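## Task

Remove a single wine glass from the rack and set it standing upright on the counter, away from all other objects. Glasses are fragile: the attempt fails if a glass is tossed, released from higher than about a finger's width, or tips over while not held, and an impact comparable to falling a thumb's length may also fail it. The robot must not topple or be left leaning, or the task fails.

## Robot and tools

ROBOT. An omnidirectional wheeled base carries a column about 1.7 m high. A carriage rides up and down it (lift_m, 0 to 1 m) holding two identical six-joint arms, left and right, each with a two-finger gripper. Arm bases sit roughly 0.57 m + lift_m above the floor; carriage parts hang about 0.15 m lower. A hand can reach 0.78 m from its shoulder but only about 0.38 m beneath its arm base. Hand: about 0.16 m long, 0.1 m wide (0.14 m open); fingertips taper to about 0.005 m thick. Parked arm pose: joints 1-6 = 0, 0.05, 0.05, 1.45, 0, 0. Cameras: carriage_camera looks ahead and about 20 degrees down; left_wrist_camera and right_wrist_camera look out beyond the fingertips. Images are 504x504 pixels. A loose object may occasionally get a brief push from outside.

FRAMES. Base frame, in metres: origin on the floor below the base centre, x forward, y left, z up. The left_hand and right_hand readings are points between the finger pads in this frame; quat_wxyz rotates base axes into hand axes (hand z runs along the fingers, fingers open along hand y; pointing straight up with joints 1, 5, 6 at 0 gives 1,0,0,0). base_odometry is in the frame the base had at scene start, counts wheel turns only (slip counts as travel), heading in rad, left positive, -3.142 to 3.142. Hand readings tend to sit above the true hand, more at long reach.

TOOL move. Arguments: base, joints, speeds, min_time_s, cameras. All motions in one call start together.
- base: an object with exactly one key, a relative offset from where the base last reported itself: translate_m (forward +, -2 to 2 m), strafe_m (left +, -2 to 2 m) or rotate_rad (counter-clockwise +, -6.3 to 6.3 rad).
- joints: absolute targets keyed by name. lift_m 0 to 1 m. Per arm (prefix left_ or right_): joint1_rad -2.617 to 3.054 (yaw about vertical, 0 ahead, + left); joint2_rad 0 to 3.141 (shoulder: 0 upper arm back and level, 1.57 vertical, 3.14 forward level); joint3_rad 0 to 3.141 (elbow, 0 folded, 3.14 straight); joint4_rad -1.57 to 1.57 (wrist pitch, + lifts fingertips); joint5_rad -1.57 to 1.57 (wrist yaw, + swings fingertips to the right, opposite sense to joint 1); joint6_rad -2.094 to 2.094 (roll along the fingers, + clockwise seen from the forearm); gripper_m 0 to 0.093 m pad gap. Omitted joints may keep pushing toward older targets.
- speeds: caps for this call only: translate_m and strafe_m 0.02-0.5 m/s, rotate_rad 0.05-1.57 rad/s, lift_m 0.08-0.25 m/s (maximum is default).
- min_time_s: 0.1 to 8 s, the shortest duration for each arm and gripper motion; it makes arm paths straighter.
- cameras: list of camera names, or "all"; [] for none. Unknown keys or names make a call invalid; values out of range get it refused, and then later move, wait and finished_scene calls in the same reply are skipped. A move with no action just reports.

TOOL wait: seconds (0 to 10), cameras as above. TOOL zoom_image: camera and region [x0, y0, x1, y1] in pixels, at most 504 each way, of that camera's newest image. TOOL finished_scene: scene = the current scene number; irreversible, and the glass must stay in place without the robot. Issue nothing after it in that reply.

RESULTS. "move" reads done, or the worst status. Status words: done (base: wheels turned as commanded, even with slip), off_target (stopped short, may still push), contact_stop and time_out (target dropped, holding), not_followed (a self-collision check withheld that arm's targets; gripper still obeyed), limit_stop_at_motor_heat. on_its_own lists uncommanded behaviour; "held at" is a target. motor_effort is a percent of maximum with the last call's peak in brackets; readings carry sizeable error. A falling lift_m effort while lowering means a hand or its load is resting on something. Joint torques include arm weight; joints 1-3 wrap at ±28 N m. Images may lag the state slightly.

GRIPPING. A firm grip may read narrower than the part by up to 0.005 m (or wider by 0.002 m) and can show off_target. Empty and closed reads 0.000-0.003. Just under the first-touch reading the grip is light; about 0.005 m below it, full force (45-70 N per pad). Glass is fragile: close only a little past touch. To release, command well above the reading.

CAUTIONS. Lower the glass until it touches before opening; never release it in motion or from height, and set it gently. Keep both arms apart; hard contact or pressing between them, fingers included, can end the scene. If withheld, send one arm its own readings with joint 1 turned away, then the other arm in a later call. Arms have no contact stop and keep pressing. Arm moves of 0.1 m or more can stray a few centimetres off line. Stretched arms, loads and pushing heat motors; a MOTOR HOT line means park soon, and at 100 °C the arm goes limp for 30 to 60 s. The robot can tip with the carriage high, arms extended or loaded, or sudden stops; never drive back under a table edge. After a blocked drive, back off about 0.2 m. The scene keeps running while you think, holding the last command.

Each tool is called after "Emit:" as name([rows], argument=value, ...), one row to a line, values as JSON.

## Session

Emit:
move()

Scene clock: 0.00 s.
Joint torques (N m): no reading
base_odometry: x=+0.000 y=+0.000 heading=+0.000
base_status: not commanded
joint_positions: lift_m=+0.300 left_joint1_rad=-0.008 left_joint2_rad=+0.035 left_joint3_rad=+0.038 left_joint4_rad=+1.445 left_joint5_rad=+0.019 left_joint6_rad=+0.047 left_gripper_m=+0.09396 right_joint1_rad=+0.017 right_joint2_rad=+0.047 right_joint3_rad=+0.043 right_joint4_rad=+1.465 right_joint5_rad=-0.047 right_joint6_rad=-0.021 right_gripper_m=+0.09396
joint_status: not commanded
motor_effort: lift_m=+22 drive_wheels=-2
left_hand: x=+0.2633 y=+0.3118 z=+1.3147 quat_wxyz=(+0.998, +0.011, +0.062, +0.019) (m; base frame)
right_hand: x=+0.2601 y=-0.3068 z=+1.3166 quat_wxyz=(+0.998, -0.024, +0.054, -0.001) (m; base frame)
pictures: carriage_camera, left_wrist_camera, right_wrist_camera

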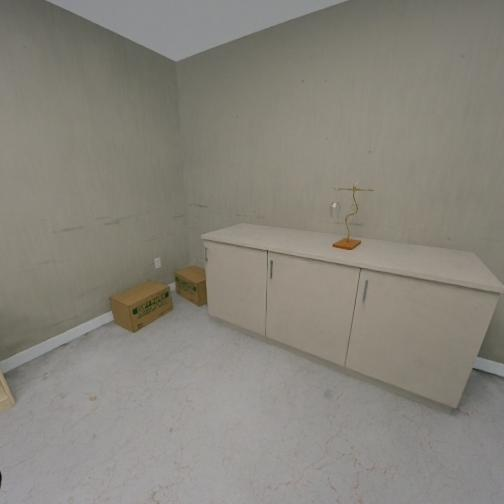

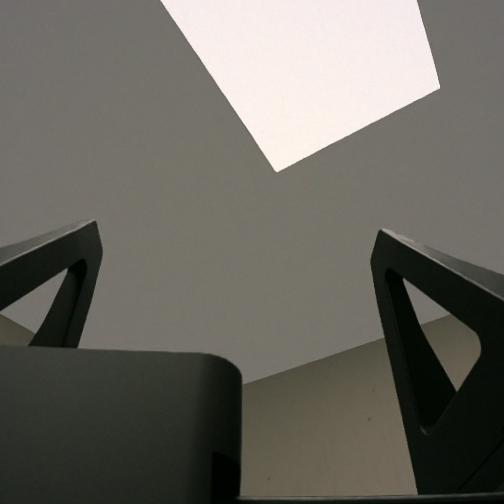

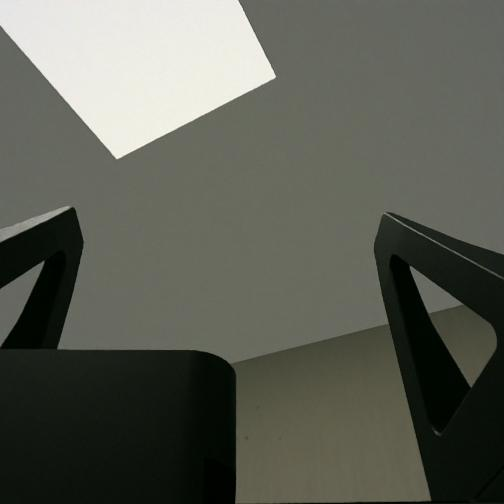

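Emit:
zoom_image(camera="carriage_camera", region=[300, 160, 400, 260])

Scaled by 5.040 from the camera's 504x504 image, which has a finer 720x720 frame.

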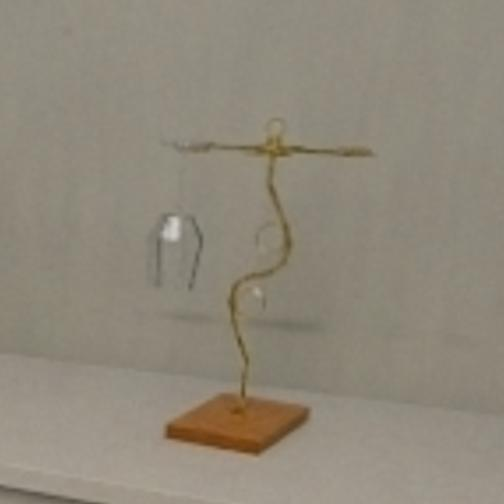

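Emit:
move(joints={"left_joint2_rad": 1.57, "left_joint3_rad": 1.57, "left_joint4_rad": 1.45}, min_time_s=4, cameras=["carriage_camera"])

Emit:
move(joints={"left_joint2_rad": 1.57, "left_joint3_rad": 1.57, "left_joint4_rad": 0.0}, min_time_s=4, cameras=["carriage_camera"])

Emit:
move(joints={"left_joint2_rad": 2.2, "left_joint3_rad": 2.0, "left_joint4_rad": 1.45, "left_joint5_rad": 1.55}, min_time_s=4)

Scene clock: 20.03 s.
Joint torques (N m): left_arm=[-0.34 -4.41 8.5 -0.07 -0.05 0.05] | right_arm=[0.66 3.75 7.09 -0.14 -0.07 0.05]
move: done
base_odometry: x=+0.000 y=+0.000 heading=+0.000
base_status: not commanded
joint_positions: lift_m=+0.300 left_joint1_rad=-0.008 left_joint2_rad=+1.555 left_joint3_rad=+1.549 left_joint4_rad=+1.445 left_joint5_rad=+0.019 left_joint6_rad=+0.047 left_gripper_m=+0.09396 right_joint1_rad=+0.017 right_joint2_rad=+0.047 right_joint3_rad=+0.043 right_joint4_rad=+1.465 right_joint5_rad=-0.047 right_joint6_rad=-0.021 right_gripper_m=+0.09396
joint_status: all done
motor_effort: lift_m=+22(23) drive_wheels=-2(2)
left_hand: x=+0.5254 y=+0.3098 z=+1.5671 quat_wxyz=(+0.998, +0.011, +0.065, +0.019) (m; base frame)
right_hand: x=+0.2601 y=-0.3068 z=+1.3166 quat_wxyz=(+0.998, -0.024, +0.054, -0.001) (m; base frame)
pictures: carriage_camera

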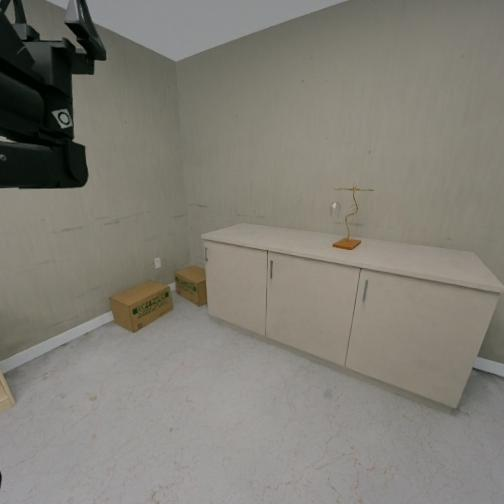

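Scene clock: 24.33 s.
Joint torques (N m): left_arm=[-0.24 -6.54 10.58 1.86 -0.02 0.02] | right_arm=[0.66 3.75 7.05 -0.15 -0.07 0.04]
move: done
base_odometry: x=+0.000 y=+0.000 heading=+0.000
base_status: not commanded
joint_positions: lift_m=+0.300 left_joint1_rad=-0.008 left_joint2_rad=+1.555 left_joint3_rad=+1.550 left_joint4_rad=+0.012 left_joint5_rad=+0.019 left_joint6_rad=+0.047 left_gripper_m=+0.09396 right_joint1_rad=+0.017 right_joint2_rad=+0.047 right_joint3_rad=+0.043 right_joint4_rad=+1.465 right_joint5_rad=-0.047 right_joint6_rad=-0.021 right_gripper_m=+0.09396
joint_status: all done
motor_effort: lift_m=+22(23) drive_wheels=-2(2)
left_hand: x=+0.7408 y=+0.3081 z=+1.3229 quat_wxyz=(+0.709, +0.026, +0.704, +0.007) (m; base frame)
right_hand: x=+0.2601 y=-0.3068 z=+1.3166 quat_wxyz=(+0.998, -0.024, +0.054, -0.001) (m; base frame)
pictures: carriage_camera

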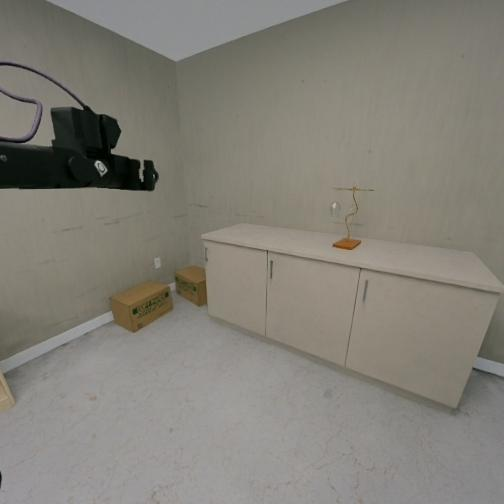

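Scene clock: 28.63 s.
Joint torques (N m): left_arm=[-0.21 -9.69 8.95 0.13 -0.46 -0.04] | right_arm=[0.66 3.74 7.05 -0.14 -0.08 0.06]
move: done
base_odometry: x=+0.000 y=+0.000 heading=+0.000
base_status: not commanded
joint_positions: lift_m=+0.300 left_joint1_rad=-0.008 left_joint2_rad=+2.176 left_joint3_rad=+1.978 left_joint4_rad=+1.440 left_joint5_rad=+1.536 left_joint6_rad=+0.047 left_gripper_m=+0.09396 right_joint1_rad=+0.017 right_joint2_rad=+0.047 right_joint3_rad=+0.043 right_joint4_rad=+1.465 right_joint5_rad=-0.047 right_joint6_rad=-0.021 right_gripper_m=+0.09396
joint_status: all done
motor_effort: lift_m=+22(23) drive_wheels=-2(2)
left_hand: x=+0.6783 y=+0.1380 z=+1.3025 quat_wxyz=(+0.712, +0.688, +0.099, -0.100) (m; base frame)
right_hand: x=+0.2601 y=-0.3068 z=+1.3166 quat_wxyz=(+0.998, -0.024, +0.054, -0.001) (m; base frame)
pictures: carriage_camera, left_wrist_camera, right_wrist_camera

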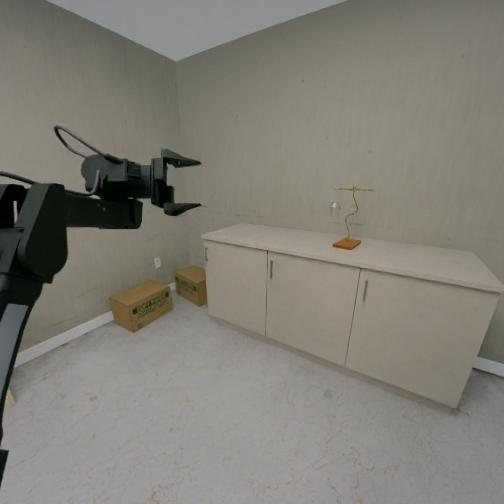

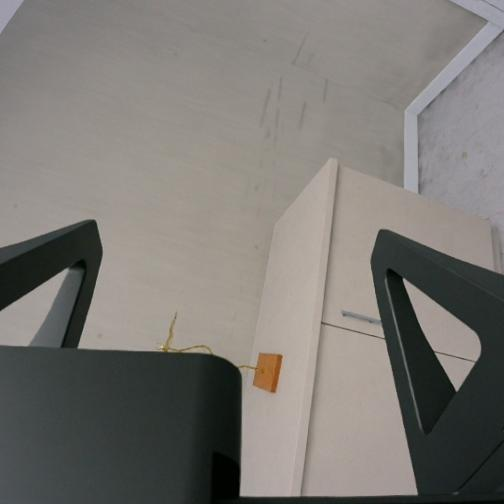

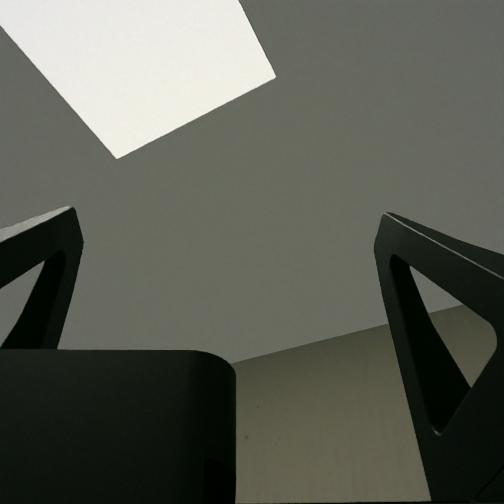

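Emit:
move(joints={"left_joint2_rad": 0.3, "left_joint3_rad": 0.3, "left_joint4_rad": 1.45, "left_joint5_rad": 0}, min_time_s=3, base={"rotate_rad": -0.49}, speeds={"rotate_rad": 0.5}, cameras=["carriage_camera"])

Emit:
move(base={"translate_m": 0.6}, speeds={"translate_m": 0.25}, cameras=["carriage_camera"])

Scene clock: 37.87 s.
Joint torques (N m): left_arm=[-0.5 2.55 5.76 -0.18 -0.17 0.04] | right_arm=[0.58 3.69 7.12 -0.15 -0.08 0.03]
move: done
base_odometry: x=+0.000 y=+0.000 heading=-0.490
base_status: done
joint_positions: lift_m=+0.300 left_joint1_rad=-0.006 left_joint2_rad=+0.312 left_joint3_rad=+0.308 left_joint4_rad=+1.453 left_joint5_rad=+0.013 left_joint6_rad=+0.047 left_gripper_m=+0.09397 right_joint1_rad=+0.017 right_joint2_rad=+0.047 right_joint3_rad=+0.043 right_joint4_rad=+1.465 right_joint5_rad=-0.047 right_joint6_rad=-0.021 right_gripper_m=+0.09396
joint_status: all done
motor_effort: lift_m=+22(23) drive_wheels=+2(6)
left_hand: x=+0.2757 y=+0.3129 z=+1.3850 quat_wxyz=(+0.998, +0.008, +0.061, +0.020) (m; base frame)
right_hand: x=+0.2601 y=-0.3068 z=+1.3166 quat_wxyz=(+0.998, -0.024, +0.054, -0.001) (m; base frame)
pictures: carriage_camera

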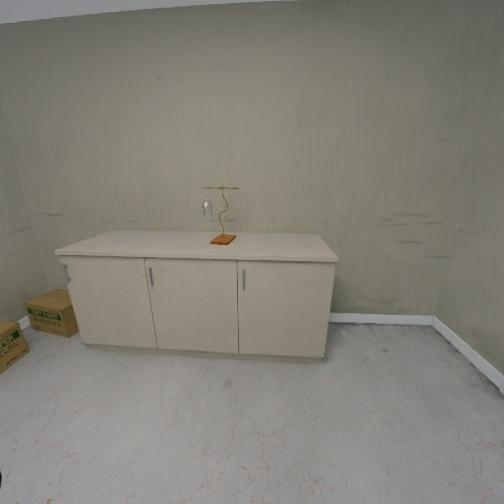

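Scene clock: 41.67 s.
Joint torques (N m): left_arm=[-0.34 2.7 5.94 -0.2 -0.13 0.05] | right_arm=[0.69 3.7 6.95 -0.1 -0.08 0.05]
move: done
base_odometry: x=+0.529 y=-0.283 heading=-0.490
base_status: done
joint_positions: lift_m=+0.300 left_joint1_rad=-0.006 left_joint2_rad=+0.310 left_joint3_rad=+0.308 left_joint4_rad=+1.451 left_joint5_rad=+0.010 left_joint6_rad=+0.047 left_gripper_m=+0.09397 right_joint1_rad=+0.017 right_joint2_rad=+0.047 right_joint3_rad=+0.043 right_joint4_rad=+1.465 right_joint5_rad=-0.047 right_joint6_rad=-0.021 right_gripper_m=+0.09396
joint_status: not commanded
motor_effort: lift_m=+22(23) drive_wheels=+2(10)
left_hand: x=+0.2756 y=+0.3135 z=+1.3849 quat_wxyz=(+0.998, +0.006, +0.061, +0.020) (m; base frame)
right_hand: x=+0.2601 y=-0.3068 z=+1.3166 quat_wxyz=(+0.998, -0.024, +0.054, -0.001) (m; base frame)
pictures: carriage_camera

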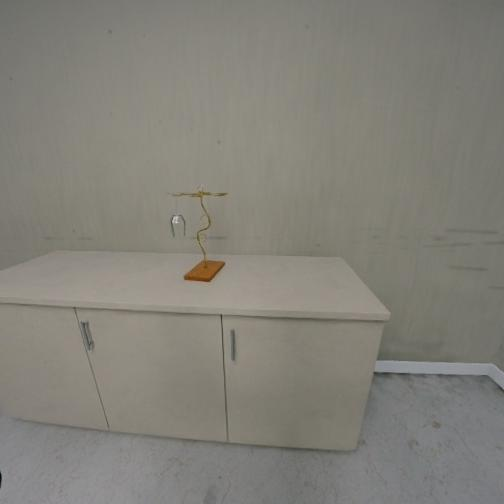

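Emit:
zoom_image(camera="carriage_camera", region=[150, 170, 270, 290])

Scaled by 4.200 from the camera's 504x504 image, which has a finer 720x720 frame.

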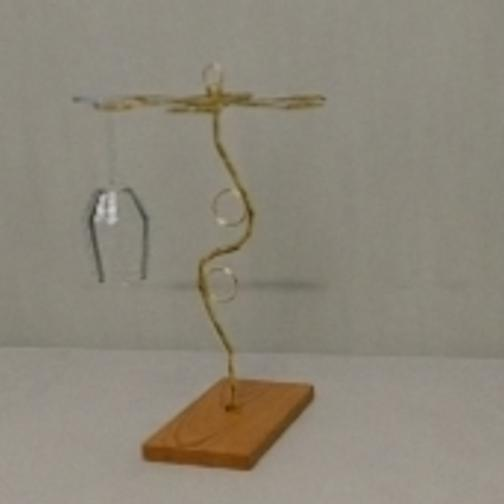

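Emit:
move(joints={"lift_m": 0.6, "left_joint2_rad": 0.05, "left_joint3_rad": 0.05}, base={"translate_m": 0.15}, speeds={"translate_m": 0.15}, cameras=["carriage_camera"])

Emit:
zoom_image(camera="carriage_camera", region=[140, 210, 260, 330])

Scene clock: 47.20 s.
Joint torques (N m): left_arm=[-0.44 3.23 5.83 -0.16 -0.11 0.03] | right_arm=[0.59 3.77 6.89 -0.15 -0.08 0.04]
move: done
base_odometry: x=+0.661 y=-0.354 heading=-0.491
base_status: done
joint_positions: lift_m=+0.600 left_joint1_rad=-0.006 left_joint2_rad=+0.061 left_joint3_rad=+0.057 left_joint4_rad=+1.451 left_joint5_rad=+0.009 left_joint6_rad=+0.047 left_gripper_m=+0.09397 right_joint1_rad=+0.017 right_joint2_rad=+0.047 right_joint3_rad=+0.043 right_joint4_rad=+1.465 right_joint5_rad=-0.047 right_joint6_rad=-0.021 right_gripper_m=+0.09396
joint_status: all done
motor_effort: lift_m=+24(28) drive_wheels=-5(9)
left_hand: x=+0.2641 y=+0.3136 z=+1.6199 quat_wxyz=(+0.998, +0.006, +0.062, +0.020) (m; base frame)
right_hand: x=+0.2601 y=-0.3068 z=+1.6164 quat_wxyz=(+0.998, -0.024, +0.054, -0.001) (m; base frame)
pictures: carriage_camera

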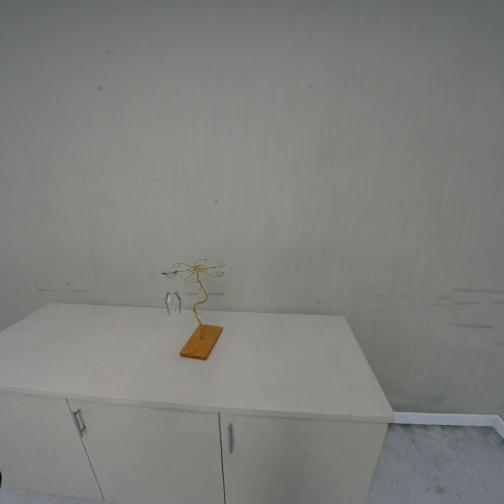

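Scaled by 4.200 from the camera's 504x504 image, which has a finer 720x720 frame.

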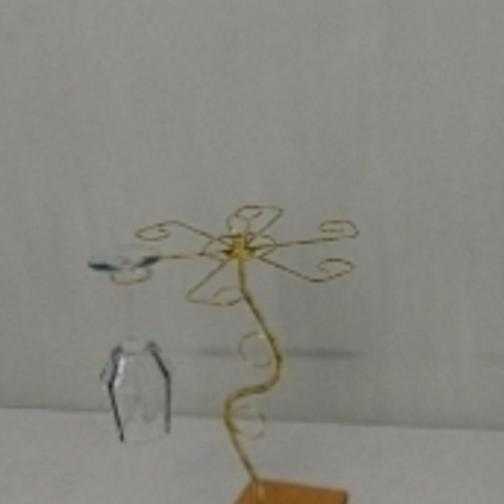

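Emit:
move(base={"rotate_rad": -0.07}, speeds={"rotate_rad": 0.3}, cameras=[])

Emit:
move(base={"strafe_m": 0.25}, speeds={"strafe_m": 0.2}, cameras=["carriage_camera"])

Emit:
zoom_image(camera="carriage_camera", region=[200, 210, 320, 330])

Scene clock: 54.60 s.
Joint torques (N m): left_arm=[-0.4 2.97 5.83 -0.15 -0.13 0.07] | right_arm=[0.69 3.7 7.04 -0.14 -0.07 0.04]
move: done
base_odometry: x=+0.662 y=-0.354 heading=-0.561
base_status: done
joint_positions: lift_m=+0.600 left_joint1_rad=-0.006 left_joint2_rad=+0.061 left_joint3_rad=+0.057 left_joint4_rad=+1.451 left_joint5_rad=+0.009 left_joint6_rad=+0.047 left_gripper_m=+0.09397 right_joint1_rad=+0.017 right_joint2_rad=+0.047 right_joint3_rad=+0.043 right_joint4_rad=+1.464 right_joint5_rad=-0.047 right_joint6_rad=-0.021 right_gripper_m=+0.09396
joint_status: not commanded
motor_effort: lift_m=+23(24) drive_wheels=-4(5)
left_hand: x=+0.2641 y=+0.3137 z=+1.6199 quat_wxyz=(+0.998, +0.006, +0.062, +0.020) (m; base frame)
right_hand: x=+0.2603 y=-0.3068 z=+1.6164 quat_wxyz=(+0.998, -0.024, +0.055, -0.001) (m; base frame)
pictures: none
No camera images: "cameras" was empty.

Scene clock: 56.93 s.
Joint torques (N m): left_arm=[-0.57 3.12 5.74 -0.14 -0.14 0.04] | right_arm=[0.61 3.74 7.04 -0.12 -0.07 0.05]
move: done
base_odometry: x=+0.795 y=-0.142 heading=-0.561
base_status: done
joint_positions: lift_m=+0.600 left_joint1_rad=-0.006 left_joint2_rad=+0.061 left_joint3_rad=+0.057 left_joint4_rad=+1.451 left_joint5_rad=+0.009 left_joint6_rad=+0.047 left_gripper_m=+0.09397 right_joint1_rad=+0.017 right_joint2_rad=+0.047 right_joint3_rad=+0.043 right_joint4_rad=+1.464 right_joint5_rad=-0.047 right_joint6_rad=-0.021 right_gripper_m=+0.09396
joint_status: not commanded
motor_effort: lift_m=+24(24) drive_wheels=-3(7)
left_hand: x=+0.2641 y=+0.3137 z=+1.6199 quat_wxyz=(+0.998, +0.006, +0.062, +0.020) (m; base frame)
right_hand: x=+0.2603 y=-0.3068 z=+1.6164 quat_wxyz=(+0.998, -0.024, +0.055, -0.001) (m; base frame)
pictures: carriage_camera

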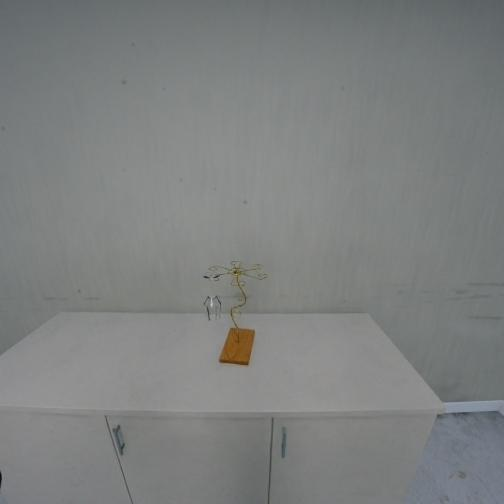

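Scaled by 4.200 from the camera's 504x504 image, which has a finer 720x720 frame.

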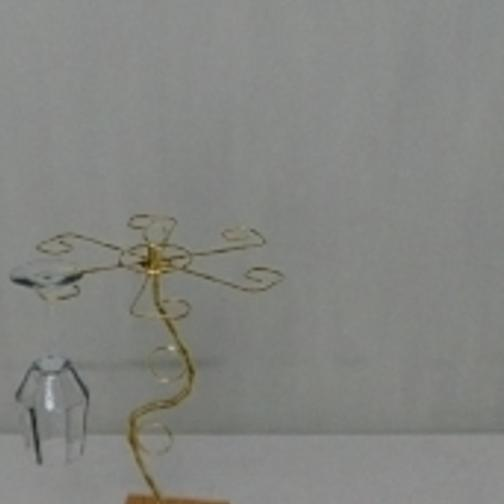

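Emit:
move(base={"translate_m": 0.12}, speeds={"translate_m": 0.1}, cameras=["carriage_camera"])

Emit:
move(joints={"left_joint1_rad": -0.35, "left_joint2_rad": 1.43, "left_joint3_rad": 1.4, "left_joint4_rad": -0.67}, min_time_s=5, cameras=["carriage_camera", "left_wrist_camera"])

Scene clock: 61.50 s.
Joint torques (N m): left_arm=[-0.5 3.17 5.87 -0.15 -0.09 0.04] | right_arm=[0.68 3.69 7.12 -0.11 -0.08 0.06]
move: done
base_odometry: x=+0.896 y=-0.206 heading=-0.561
base_status: done
joint_positions: lift_m=+0.600 left_joint1_rad=-0.006 left_joint2_rad=+0.061 left_joint3_rad=+0.057 left_joint4_rad=+1.450 left_joint5_rad=+0.009 left_joint6_rad=+0.047 left_gripper_m=+0.09397 right_joint1_rad=+0.017 right_joint2_rad=+0.047 right_joint3_rad=+0.043 right_joint4_rad=+1.464 right_joint5_rad=-0.047 right_joint6_rad=-0.021 right_gripper_m=+0.09396
joint_status: not commanded
motor_effort: lift_m=+23(24) drive_wheels=+1(7)
left_hand: x=+0.2643 y=+0.3137 z=+1.6199 quat_wxyz=(+0.998, +0.006, +0.062, +0.020) (m; base frame)
right_hand: x=+0.2603 y=-0.3068 z=+1.6164 quat_wxyz=(+0.998, -0.024, +0.055, -0.001) (m; base frame)
pictures: carriage_camera

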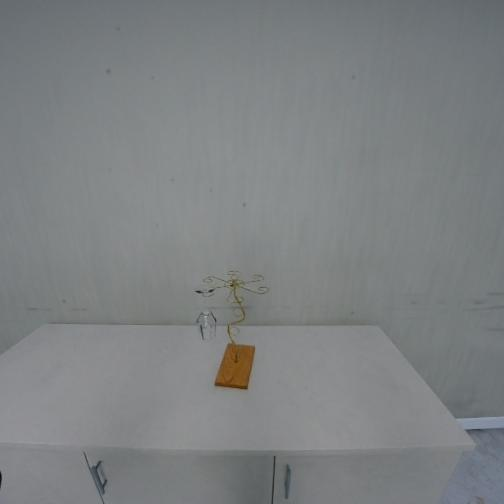

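Scene clock: 66.80 s.
Joint torques (N m): left_arm=[-0.91 -4.85 10.84 1.62 -0.1 0.06] | right_arm=[0.65 3.7 7.08 -0.13 -0.08 0.04]
move: done
base_odometry: x=+0.896 y=-0.206 heading=-0.561
base_status: not commanded
joint_positions: lift_m=+0.600 left_joint1_rad=-0.343 left_joint2_rad=+1.414 left_joint3_rad=+1.374 left_joint4_rad=-0.658 left_joint5_rad=+0.009 left_joint6_rad=+0.047 left_gripper_m=+0.09397 right_joint1_rad=+0.017 right_joint2_rad=+0.047 right_joint3_rad=+0.043 right_joint4_rad=+1.464 right_joint5_rad=-0.047 right_joint6_rad=-0.021 right_gripper_m=+0.09396
joint_status: all done
motor_effort: lift_m=+24(24) drive_wheels=+0(3)
left_hand: x=+0.6229 y=+0.1742 z=+1.4503 quat_wxyz=(+0.418, +0.177, +0.889, -0.066) (m; base frame)
right_hand: x=+0.2603 y=-0.3068 z=+1.6164 quat_wxyz=(+0.998, -0.024, +0.055, -0.001) (m; base frame)
pictures: carriage_camera, left_wrist_camera

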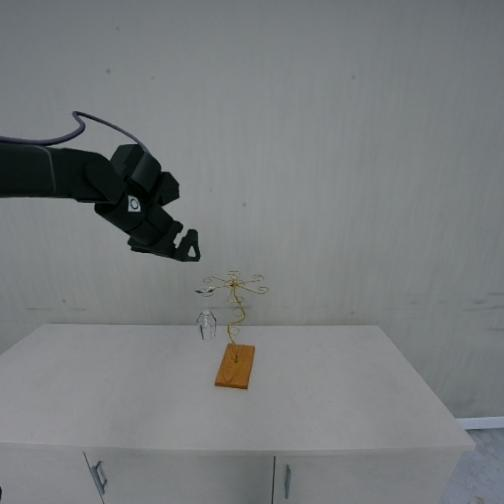

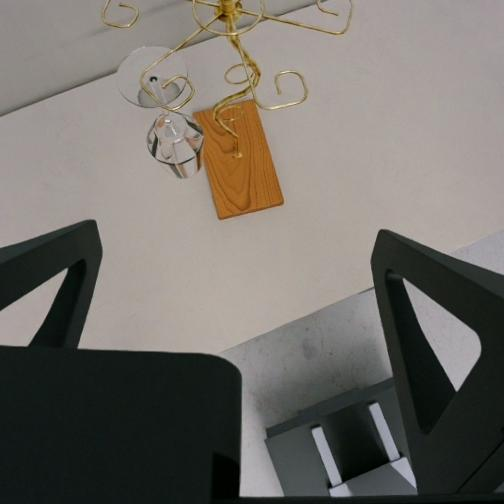

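Emit:
zoom_image(camera="left_wrist_camera", region=[80, 0, 380, 230])

Scaled by 1.680 from the camera's 504x504 image, which has a finer 720x720 frame.

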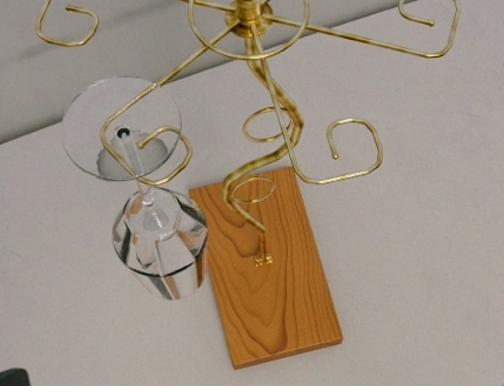

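Emit:
move(joints={"lift_m": 0.7}, speeds={"lift_m": 0.1}, cameras=["carriage_camera", "left_wrist_camera"])

Emit:
zoom_image(camera="left_wrist_camera", region=[80, 0, 380, 230])

Scene clock: 74.00 s.
Joint torques (N m): left_arm=[-0.46 -5.23 10.09 1.63 -0.1 0.07] | right_arm=[0.55 3.78 7.12 -0.14 -0.06 0.06]
move: done
base_odometry: x=+0.896 y=-0.206 heading=-0.561
base_status: not commanded
joint_positions: lift_m=+0.700 left_joint1_rad=-0.343 left_joint2_rad=+1.419 left_joint3_rad=+1.383 left_joint4_rad=-0.665 left_joint5_rad=+0.009 left_joint6_rad=+0.047 left_gripper_m=+0.09397 right_joint1_rad=+0.017 right_joint2_rad=+0.047 right_joint3_rad=+0.043 right_joint4_rad=+1.464 right_joint5_rad=-0.047 right_joint6_rad=-0.021 right_gripper_m=+0.09396
joint_status: all done
motor_effort: lift_m=+23(29) drive_wheels=+0(1)
left_hand: x=+0.6235 y=+0.1740 z=+1.5508 quat_wxyz=(+0.416, +0.178, +0.889, -0.066) (m; base frame)
right_hand: x=+0.2603 y=-0.3068 z=+1.7164 quat_wxyz=(+0.998, -0.024, +0.055, -0.001) (m; base frame)
pictures: carriage_camera, left_wrist_camera

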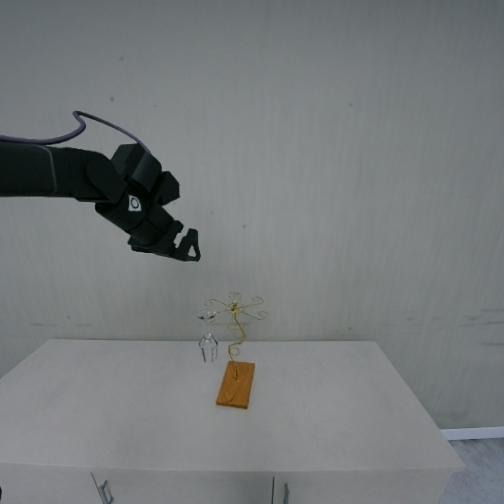

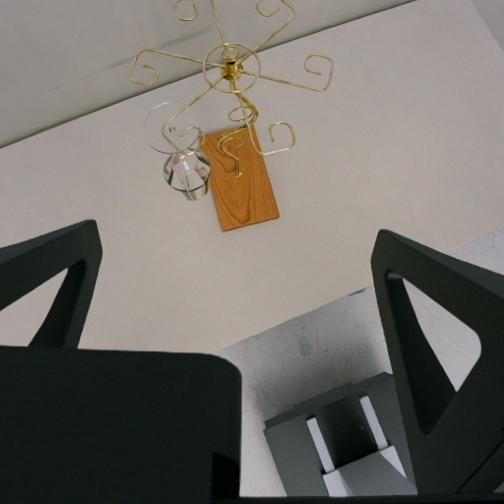

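Scaled by 1.680 from the camera's 504x504 image, which has a finer 720x720 frame.

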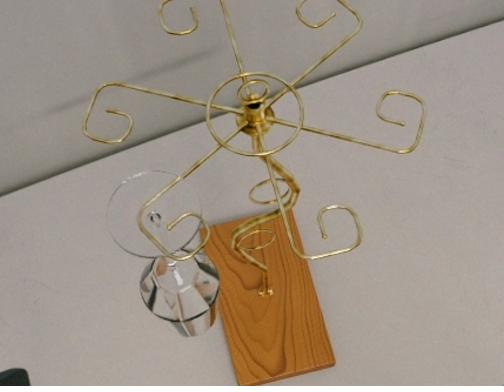

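Emit:
move(base={"translate_m": 0.18}, speeds={"translate_m": 0.1}, cameras=["carriage_camera", "left_wrist_camera"])

Emit:
zoom_image(camera="left_wrist_camera", region=[80, 0, 380, 300])

Scene clock: 98.83 s.
Joint torques (N m): left_arm=[-0.9 -5.14 10.1 1.66 -0.12 0.03] | right_arm=[0.65 3.73 7.09 -0.19 -0.06 0.05]
move: done
base_odometry: x=+1.049 y=-0.301 heading=-0.560
base_status: done
joint_positions: lift_m=+0.700 left_joint1_rad=-0.344 left_joint2_rad=+1.419 left_joint3_rad=+1.383 left_joint4_rad=-0.665 left_joint5_rad=+0.008 left_joint6_rad=+0.047 left_gripper_m=+0.09397 right_joint1_rad=+0.017 right_joint2_rad=+0.047 right_joint3_rad=+0.043 right_joint4_rad=+1.464 right_joint5_rad=-0.047 right_joint6_rad=-0.021 right_gripper_m=+0.09396
joint_status: not commanded
motor_effort: lift_m=+23(23) drive_wheels=+1(7)
left_hand: x=+0.6233 y=+0.1737 z=+1.5507 quat_wxyz=(+0.416, +0.178, +0.889, -0.066) (m; base frame)
right_hand: x=+0.2603 y=-0.3068 z=+1.7164 quat_wxyz=(+0.998, -0.024, +0.055, -0.001) (m; base frame)
pictures: carriage_camera, left_wrist_camera

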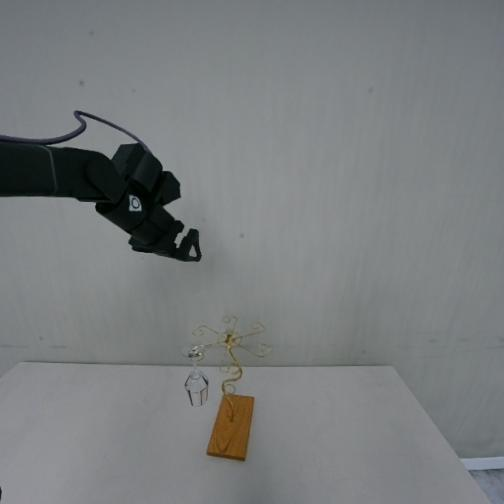

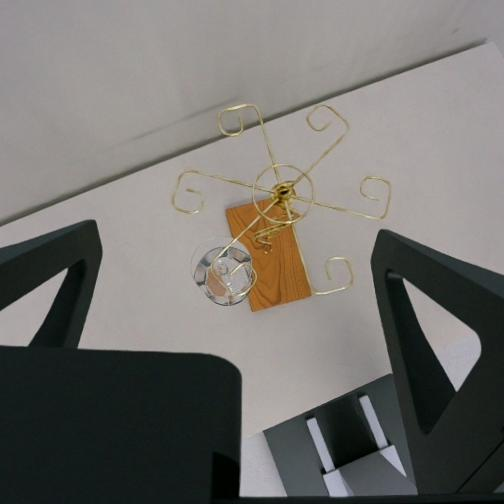

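Scaled by 1.680 from the camera's 504x504 image, which has a finer 720x720 frame.

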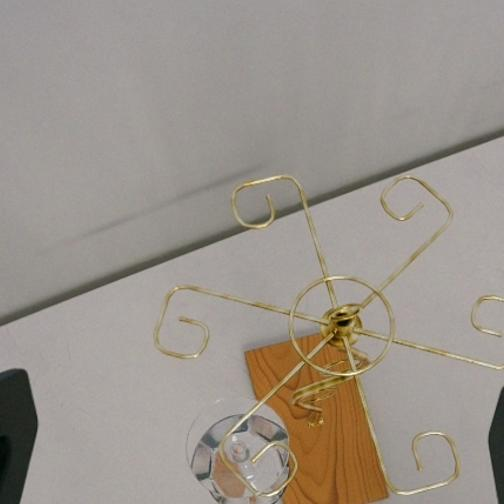

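Emit:
zoom_image(camera="left_wrist_camera", region=[185, 220, 275, 310])

Emit:
zoom_image(camera="carriage_camera", region=[170, 310, 290, 470])

Scaled by 5.600 from the camera's 504x504 image, which has a finer 720x720 frame.

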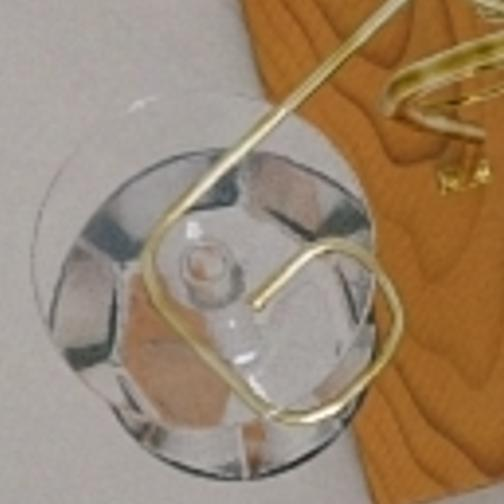

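Scaled by 3.150 from the camera's 504x504 image, which has a finer 720x720 frame.

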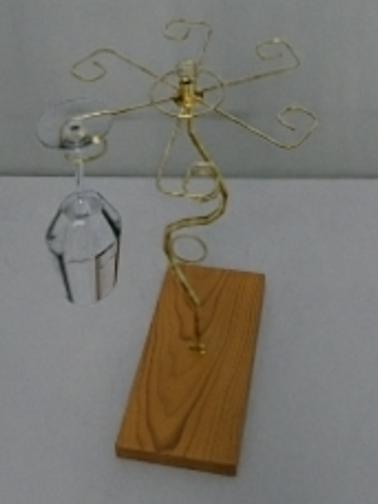

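Emit:
move(base={"strafe_m": 0.15}, speeds={"strafe_m": 0.1}, cameras=[])

Emit:
move(joints={"left_joint1_rad": 0.1, "left_joint2_rad": 2.358, "left_joint3_rad": 1.783, "left_joint4_rad": -0.995, "left_joint5_rad": 1.57, "left_joint6_rad": -1.57}, min_time_s=6, cameras=["carriage_camera", "left_wrist_camera"])

Scene clock: 122.30 s.
Joint torques (N m): left_arm=[-0.42 -5.35 10.1 1.62 -0.05 0.05] | right_arm=[0.62 3.73 7.15 -0.11 -0.09 0.06]
move: done
base_odometry: x=+1.129 y=-0.174 heading=-0.560
base_status: done
joint_positions: lift_m=+0.700 left_joint1_rad=-0.348 left_joint2_rad=+1.419 left_joint3_rad=+1.383 left_joint4_rad=-0.665 left_joint5_rad=+0.005 left_joint6_rad=+0.047 left_gripper_m=+0.09397 right_joint1_rad=+0.017 right_joint2_rad=+0.047 right_joint3_rad=+0.043 right_joint4_rad=+1.464 right_joint5_rad=-0.047 right_joint6_rad=-0.021 right_gripper_m=+0.09396
joint_status: not commanded
motor_effort: lift_m=+23(23) drive_wheels=+0(6)
left_hand: x=+0.6229 y=+0.1726 z=+1.5507 quat_wxyz=(+0.416, +0.179, +0.889, -0.065) (m; base frame)
right_hand: x=+0.2603 y=-0.3068 z=+1.7164 quat_wxyz=(+0.998, -0.024, +0.055, -0.001) (m; base frame)
pictures: none
No camera images: "cameras" was empty.

Scene clock: 128.60 s.
Joint torques (N m): left_arm=[0.24 -10.5 8.8 0.14 0.6 -0.08] | right_arm=[0.64 3.74 7.02 -0.13 -0.08 0.05]
move: done
base_odometry: x=+1.129 y=-0.174 heading=-0.560
base_status: not commanded
joint_positions: lift_m=+0.700 left_joint1_rad=+0.093 left_joint2_rad=+2.332 left_joint3_rad=+1.762 left_joint4_rad=-0.985 left_joint5_rad=+1.543 left_joint6_rad=-1.560 left_gripper_m=+0.09398 right_joint1_rad=+0.017 right_joint2_rad=+0.047 right_joint3_rad=+0.043 right_joint4_rad=+1.464 right_joint5_rad=-0.047 right_joint6_rad=-0.021 right_gripper_m=+0.09396
joint_status: all done
joint sent to its limit — left_joint5_rad, upper limit.
motor_effort: lift_m=+23(23) drive_wheels=+0(2)
left_hand: x=+0.6879 y=+0.1832 z=+1.4290 quat_wxyz=(-0.463, -0.524, +0.490, -0.522) (m; base frame)
right_hand: x=+0.2603 y=-0.3068 z=+1.7164 quat_wxyz=(+0.998, -0.024, +0.055, -0.001) (m; base frame)
pictures: carriage_camera, left_wrist_camera

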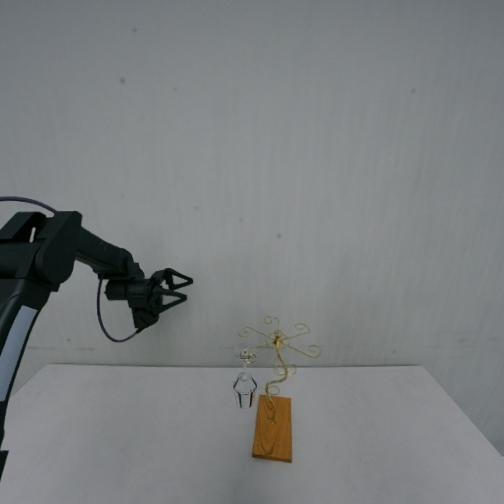

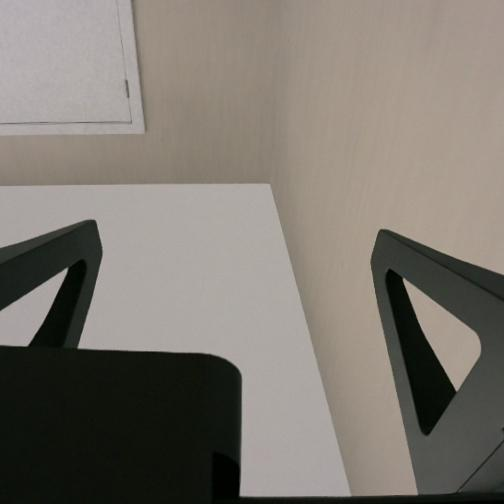

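Emit:
move(joints={"lift_m": 0.46}, speeds={"lift_m": 0.1}, cameras=["carriage_camera", "left_wrist_camera"])

Scene clock: 134.67 s.
Joint torques (N m): left_arm=[0.29 -11.37 8.09 0.16 0.62 -0.06] | right_arm=[0.66 3.67 7.1 -0.1 -0.08 0.05]
move: done
base_odometry: x=+1.129 y=-0.174 heading=-0.560
base_status: not commanded
joint_positions: lift_m=+0.460 left_joint1_rad=+0.093 left_joint2_rad=+2.342 left_joint3_rad=+1.770 left_joint4_rad=-0.988 left_joint5_rad=+1.547 left_joint6_rad=-1.561 left_gripper_m=+0.09398 right_joint1_rad=+0.017 right_joint2_rad=+0.047 right_joint3_rad=+0.043 right_joint4_rad=+1.464 right_joint5_rad=-0.047 right_joint6_rad=-0.021 right_gripper_m=+0.09396
joint_status: all done
motor_effort: lift_m=+21(21) drive_wheels=+0(2)
left_hand: x=+0.6892 y=+0.1833 z=+1.1880 quat_wxyz=(-0.465, -0.524, +0.487, -0.521) (m; base frame)
right_hand: x=+0.2603 y=-0.3068 z=+1.4767 quat_wxyz=(+0.998, -0.024, +0.055, -0.001) (m; base frame)
pictures: carriage_camera, left_wrist_camera

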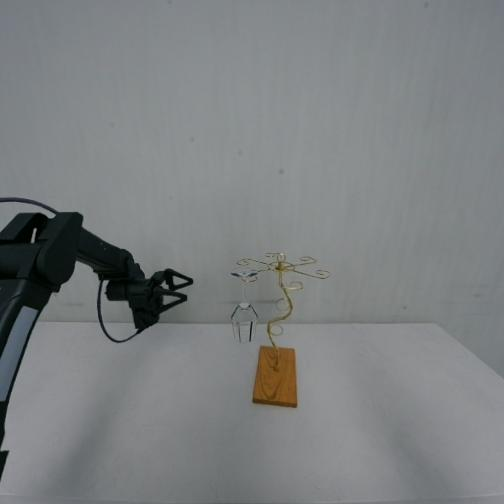

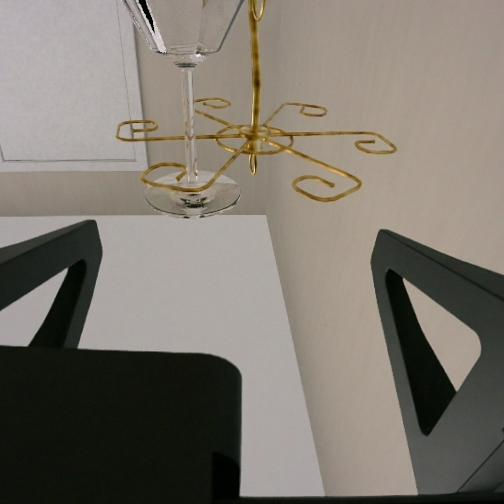

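Emit:
move(base={"translate_m": -0.024}, speeds={"translate_m": 0.05}, joints={"lift_m": 0.453}, cameras=[])

Emit:
move(base={"strafe_m": -0.08}, speeds={"strafe_m": 0.05}, cameras=["carriage_camera", "left_wrist_camera"])

Scene clock: 138.97 s.
Joint torques (N m): left_arm=[0.18 -12.04 7.69 0.19 0.56 -0.04] | right_arm=[0.66 3.7 7.09 -0.14 -0.07 0.06]
move: done
base_odometry: x=+1.109 y=-0.161 heading=-0.560
base_status: done
joint_positions: lift_m=+0.453 left_joint1_rad=+0.093 left_joint2_rad=+2.347 left_joint3_rad=+1.773 left_joint4_rad=-0.990 left_joint5_rad=+1.549 left_joint6_rad=-1.561 left_gripper_m=+0.09398 right_joint1_rad=+0.017 right_joint2_rad=+0.047 right_joint3_rad=+0.043 right_joint4_rad=+1.464 right_joint5_rad=-0.047 right_joint6_rad=-0.021 right_gripper_m=+0.09396
joint_status: all done
motor_effort: lift_m=+20(21) drive_wheels=-2(4)
left_hand: x=+0.6897 y=+0.1833 z=+1.1798 quat_wxyz=(-0.467, -0.524, +0.486, -0.521) (m; base frame)
right_hand: x=+0.2604 y=-0.3068 z=+1.4698 quat_wxyz=(+0.998, -0.024, +0.055, -0.001) (m; base frame)
pictures: none
No camera images: "cameras" was empty.

Scene clock: 141.13 s.
Joint torques (N m): left_arm=[-0.12 -12.04 7.65 0.19 0.6 -0.02] | right_arm=[0.65 3.73 7.08 -0.16 -0.06 0.06]
move: done
base_odometry: x=+1.066 y=-0.229 heading=-0.561
base_status: done
joint_positions: lift_m=+0.453 left_joint1_rad=+0.097 left_joint2_rad=+2.347 left_joint3_rad=+1.773 left_joint4_rad=-0.990 left_joint5_rad=+1.549 left_joint6_rad=-1.561 left_gripper_m=+0.09398 right_joint1_rad=+0.017 right_joint2_rad=+0.047 right_joint3_rad=+0.043 right_joint4_rad=+1.464 right_joint5_rad=-0.047 right_joint6_rad=-0.021 right_gripper_m=+0.09396
joint_status: not commanded
motor_effort: lift_m=+20(20) drive_wheels=+0(7)
left_hand: x=+0.6903 y=+0.1854 z=+1.1798 quat_wxyz=(-0.466, -0.526, +0.484, -0.522) (m; base frame)
right_hand: x=+0.2604 y=-0.3068 z=+1.4698 quat_wxyz=(+0.998, -0.024, +0.055, -0.001) (m; base frame)
pictures: carriage_camera, left_wrist_camera

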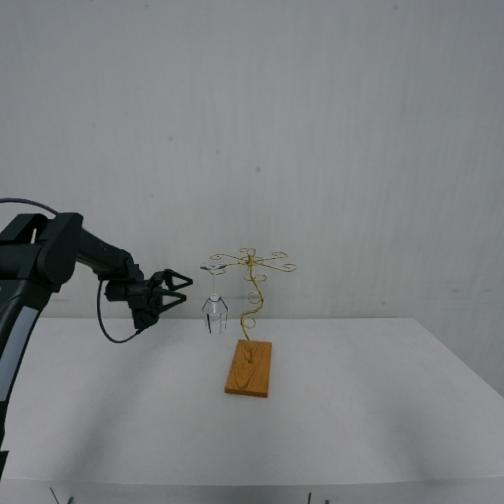

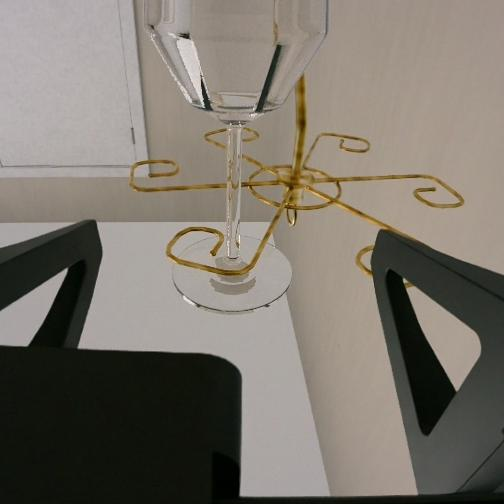

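Emit:
move(base={"strafe_m": -0.045}, speeds={"strafe_m": 0.03}, cameras=["carriage_camera", "left_wrist_camera"])

Scene clock: 145.57 s.
Joint torques (N m): left_arm=[-0.44 -11.81 7.66 0.22 0.61 -0.03] | right_arm=[0.62 3.75 7.01 -0.15 -0.08 0.05]
move: done
base_odometry: x=+1.042 y=-0.267 heading=-0.561
base_status: done
joint_positions: lift_m=+0.453 left_joint1_rad=+0.099 left_joint2_rad=+2.347 left_joint3_rad=+1.773 left_joint4_rad=-0.990 left_joint5_rad=+1.549 left_joint6_rad=-1.561 left_gripper_m=+0.09398 right_joint1_rad=+0.017 right_joint2_rad=+0.047 right_joint3_rad=+0.043 right_joint4_rad=+1.464 right_joint5_rad=-0.047 right_joint6_rad=-0.021 right_gripper_m=+0.09396
joint_status: not commanded
motor_effort: lift_m=+20(21) drive_wheels=+0(6)
left_hand: x=+0.6905 y=+0.1861 z=+1.1798 quat_wxyz=(-0.465, -0.526, +0.484, -0.522) (m; base frame)
right_hand: x=+0.2604 y=-0.3068 z=+1.4698 quat_wxyz=(+0.998, -0.024, +0.055, -0.001) (m; base frame)
pictures: carriage_camera, left_wrist_camera

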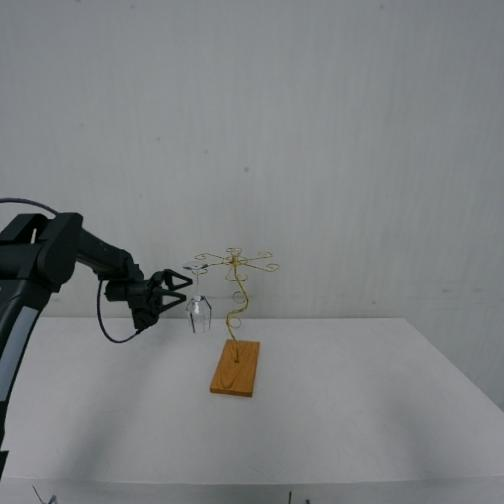

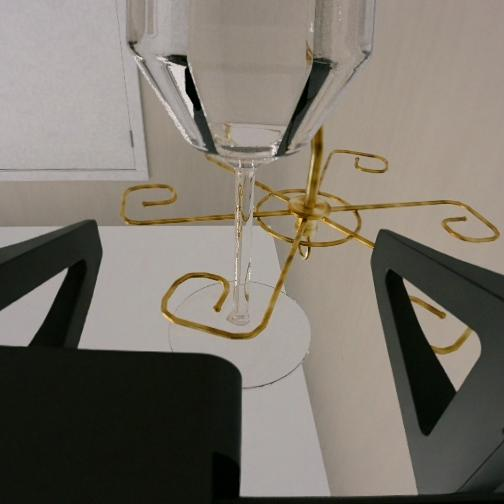

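Emit:
move(base={"strafe_m": -0.026}, speeds={"strafe_m": 0.03}, cameras=[])

Emit:
move(joints={"left_gripper_m": 0.035}, min_time_s=3, cameras=["carriage_camera", "left_wrist_camera"])

Scene clock: 148.83 s.
Joint torques (N m): left_arm=[-0.5 -11.82 7.77 0.17 0.57 -0.06] | right_arm=[0.66 3.73 7.05 -0.14 -0.07 0.05]
move: done
base_odometry: x=+1.028 y=-0.289 heading=-0.561
base_status: done
joint_positions: lift_m=+0.453 left_joint1_rad=+0.100 left_joint2_rad=+2.347 left_joint3_rad=+1.773 left_joint4_rad=-0.990 left_joint5_rad=+1.549 left_joint6_rad=-1.561 left_gripper_m=+0.09398 right_joint1_rad=+0.017 right_joint2_rad=+0.047 right_joint3_rad=+0.043 right_joint4_rad=+1.464 right_joint5_rad=-0.047 right_joint6_rad=-0.021 right_gripper_m=+0.09396
joint_status: not commanded
motor_effort: lift_m=+21(21) drive_wheels=+0(6)
left_hand: x=+0.6906 y=+0.1867 z=+1.1798 quat_wxyz=(-0.465, -0.526, +0.484, -0.522) (m; base frame)
right_hand: x=+0.2604 y=-0.3068 z=+1.4698 quat_wxyz=(+0.998, -0.024, +0.055, -0.001) (m; base frame)
pictures: none
No camera images: "cameras" was empty.

Scene clock: 152.10 s.
Joint torques (N m): left_arm=[-0.36 -11.97 7.76 0.22 0.6 -0.05] | right_arm=[0.69 3.73 7.06 -0.15 -0.07 0.03]
move: done
base_odometry: x=+1.028 y=-0.289 heading=-0.561
base_status: not commanded
joint_positions: lift_m=+0.453 left_joint1_rad=+0.100 left_joint2_rad=+2.347 left_joint3_rad=+1.773 left_joint4_rad=-0.990 left_joint5_rad=+1.549 left_joint6_rad=-1.561 left_gripper_m=+0.03510 right_joint1_rad=+0.017 right_joint2_rad=+0.047 right_joint3_rad=+0.043 right_joint4_rad=+1.464 right_joint5_rad=-0.047 right_joint6_rad=-0.021 right_gripper_m=+0.09396
joint_status: all done
motor_effort: lift_m=+20(21) drive_wheels=-1(2)
left_hand: x=+0.6906 y=+0.1867 z=+1.1798 quat_wxyz=(-0.465, -0.526, +0.484, -0.522) (m; base frame)
right_hand: x=+0.2604 y=-0.3068 z=+1.4698 quat_wxyz=(+0.998, -0.024, +0.055, -0.001) (m; base frame)
pictures: carriage_camera, left_wrist_camera

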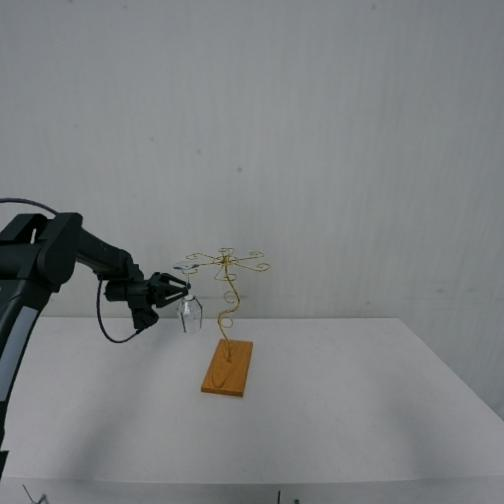

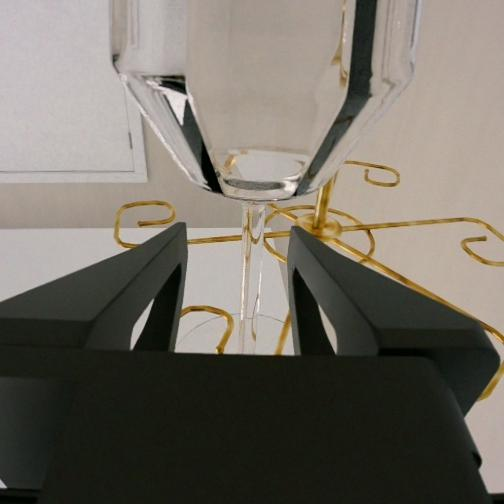

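Emit:
move(base={"translate_m": 0.005}, speeds={"translate_m": 0.02}, joints={"left_gripper_m": 0.02}, min_time_s=2, cameras=["left_wrist_camera"])

Emit:
zoom_image(camera="left_wrist_camera", region=[140, 180, 340, 380])

Scene clock: 155.13 s.
Joint torques (N m): left_arm=[-0.29 -11.86 7.66 0.2 0.57 -0.04] | right_arm=[0.62 3.79 7.04 -0.13 -0.08 0.05]
move: done
base_odometry: x=+1.032 y=-0.292 heading=-0.561
base_status: done
joint_positions: lift_m=+0.453 left_joint1_rad=+0.100 left_joint2_rad=+2.347 left_joint3_rad=+1.773 left_joint4_rad=-0.991 left_joint5_rad=+1.549 left_joint6_rad=-1.561 left_gripper_m=+0.02010 right_joint1_rad=+0.017 right_joint2_rad=+0.047 right_joint3_rad=+0.043 right_joint4_rad=+1.464 right_joint5_rad=-0.047 right_joint6_rad=-0.021 right_gripper_m=+0.09396
joint_status: all done
motor_effort: lift_m=+20(21) drive_wheels=+1(2)
left_hand: x=+0.6905 y=+0.1867 z=+1.1798 quat_wxyz=(-0.465, -0.526, +0.483, -0.522) (m; base frame)
right_hand: x=+0.2603 y=-0.3068 z=+1.4698 quat_wxyz=(+0.998, -0.024, +0.055, -0.001) (m; base frame)
pictures: left_wrist_camera

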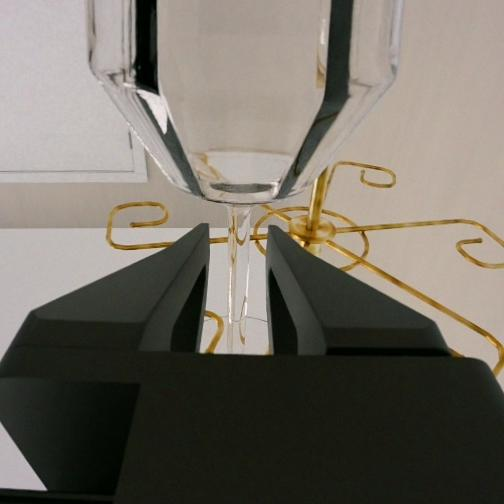

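Scaled by 2.520 from the camera's 504x504 image, which has a finer 720x720 frame.

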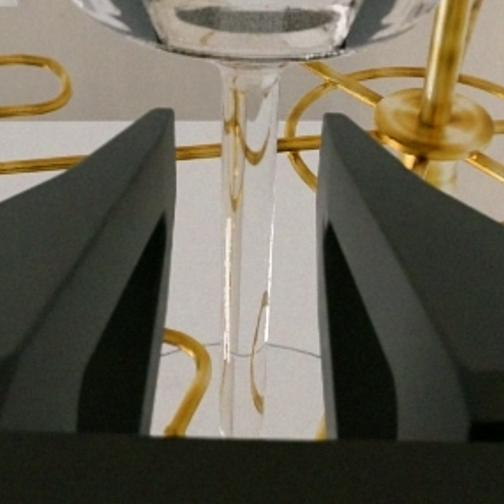

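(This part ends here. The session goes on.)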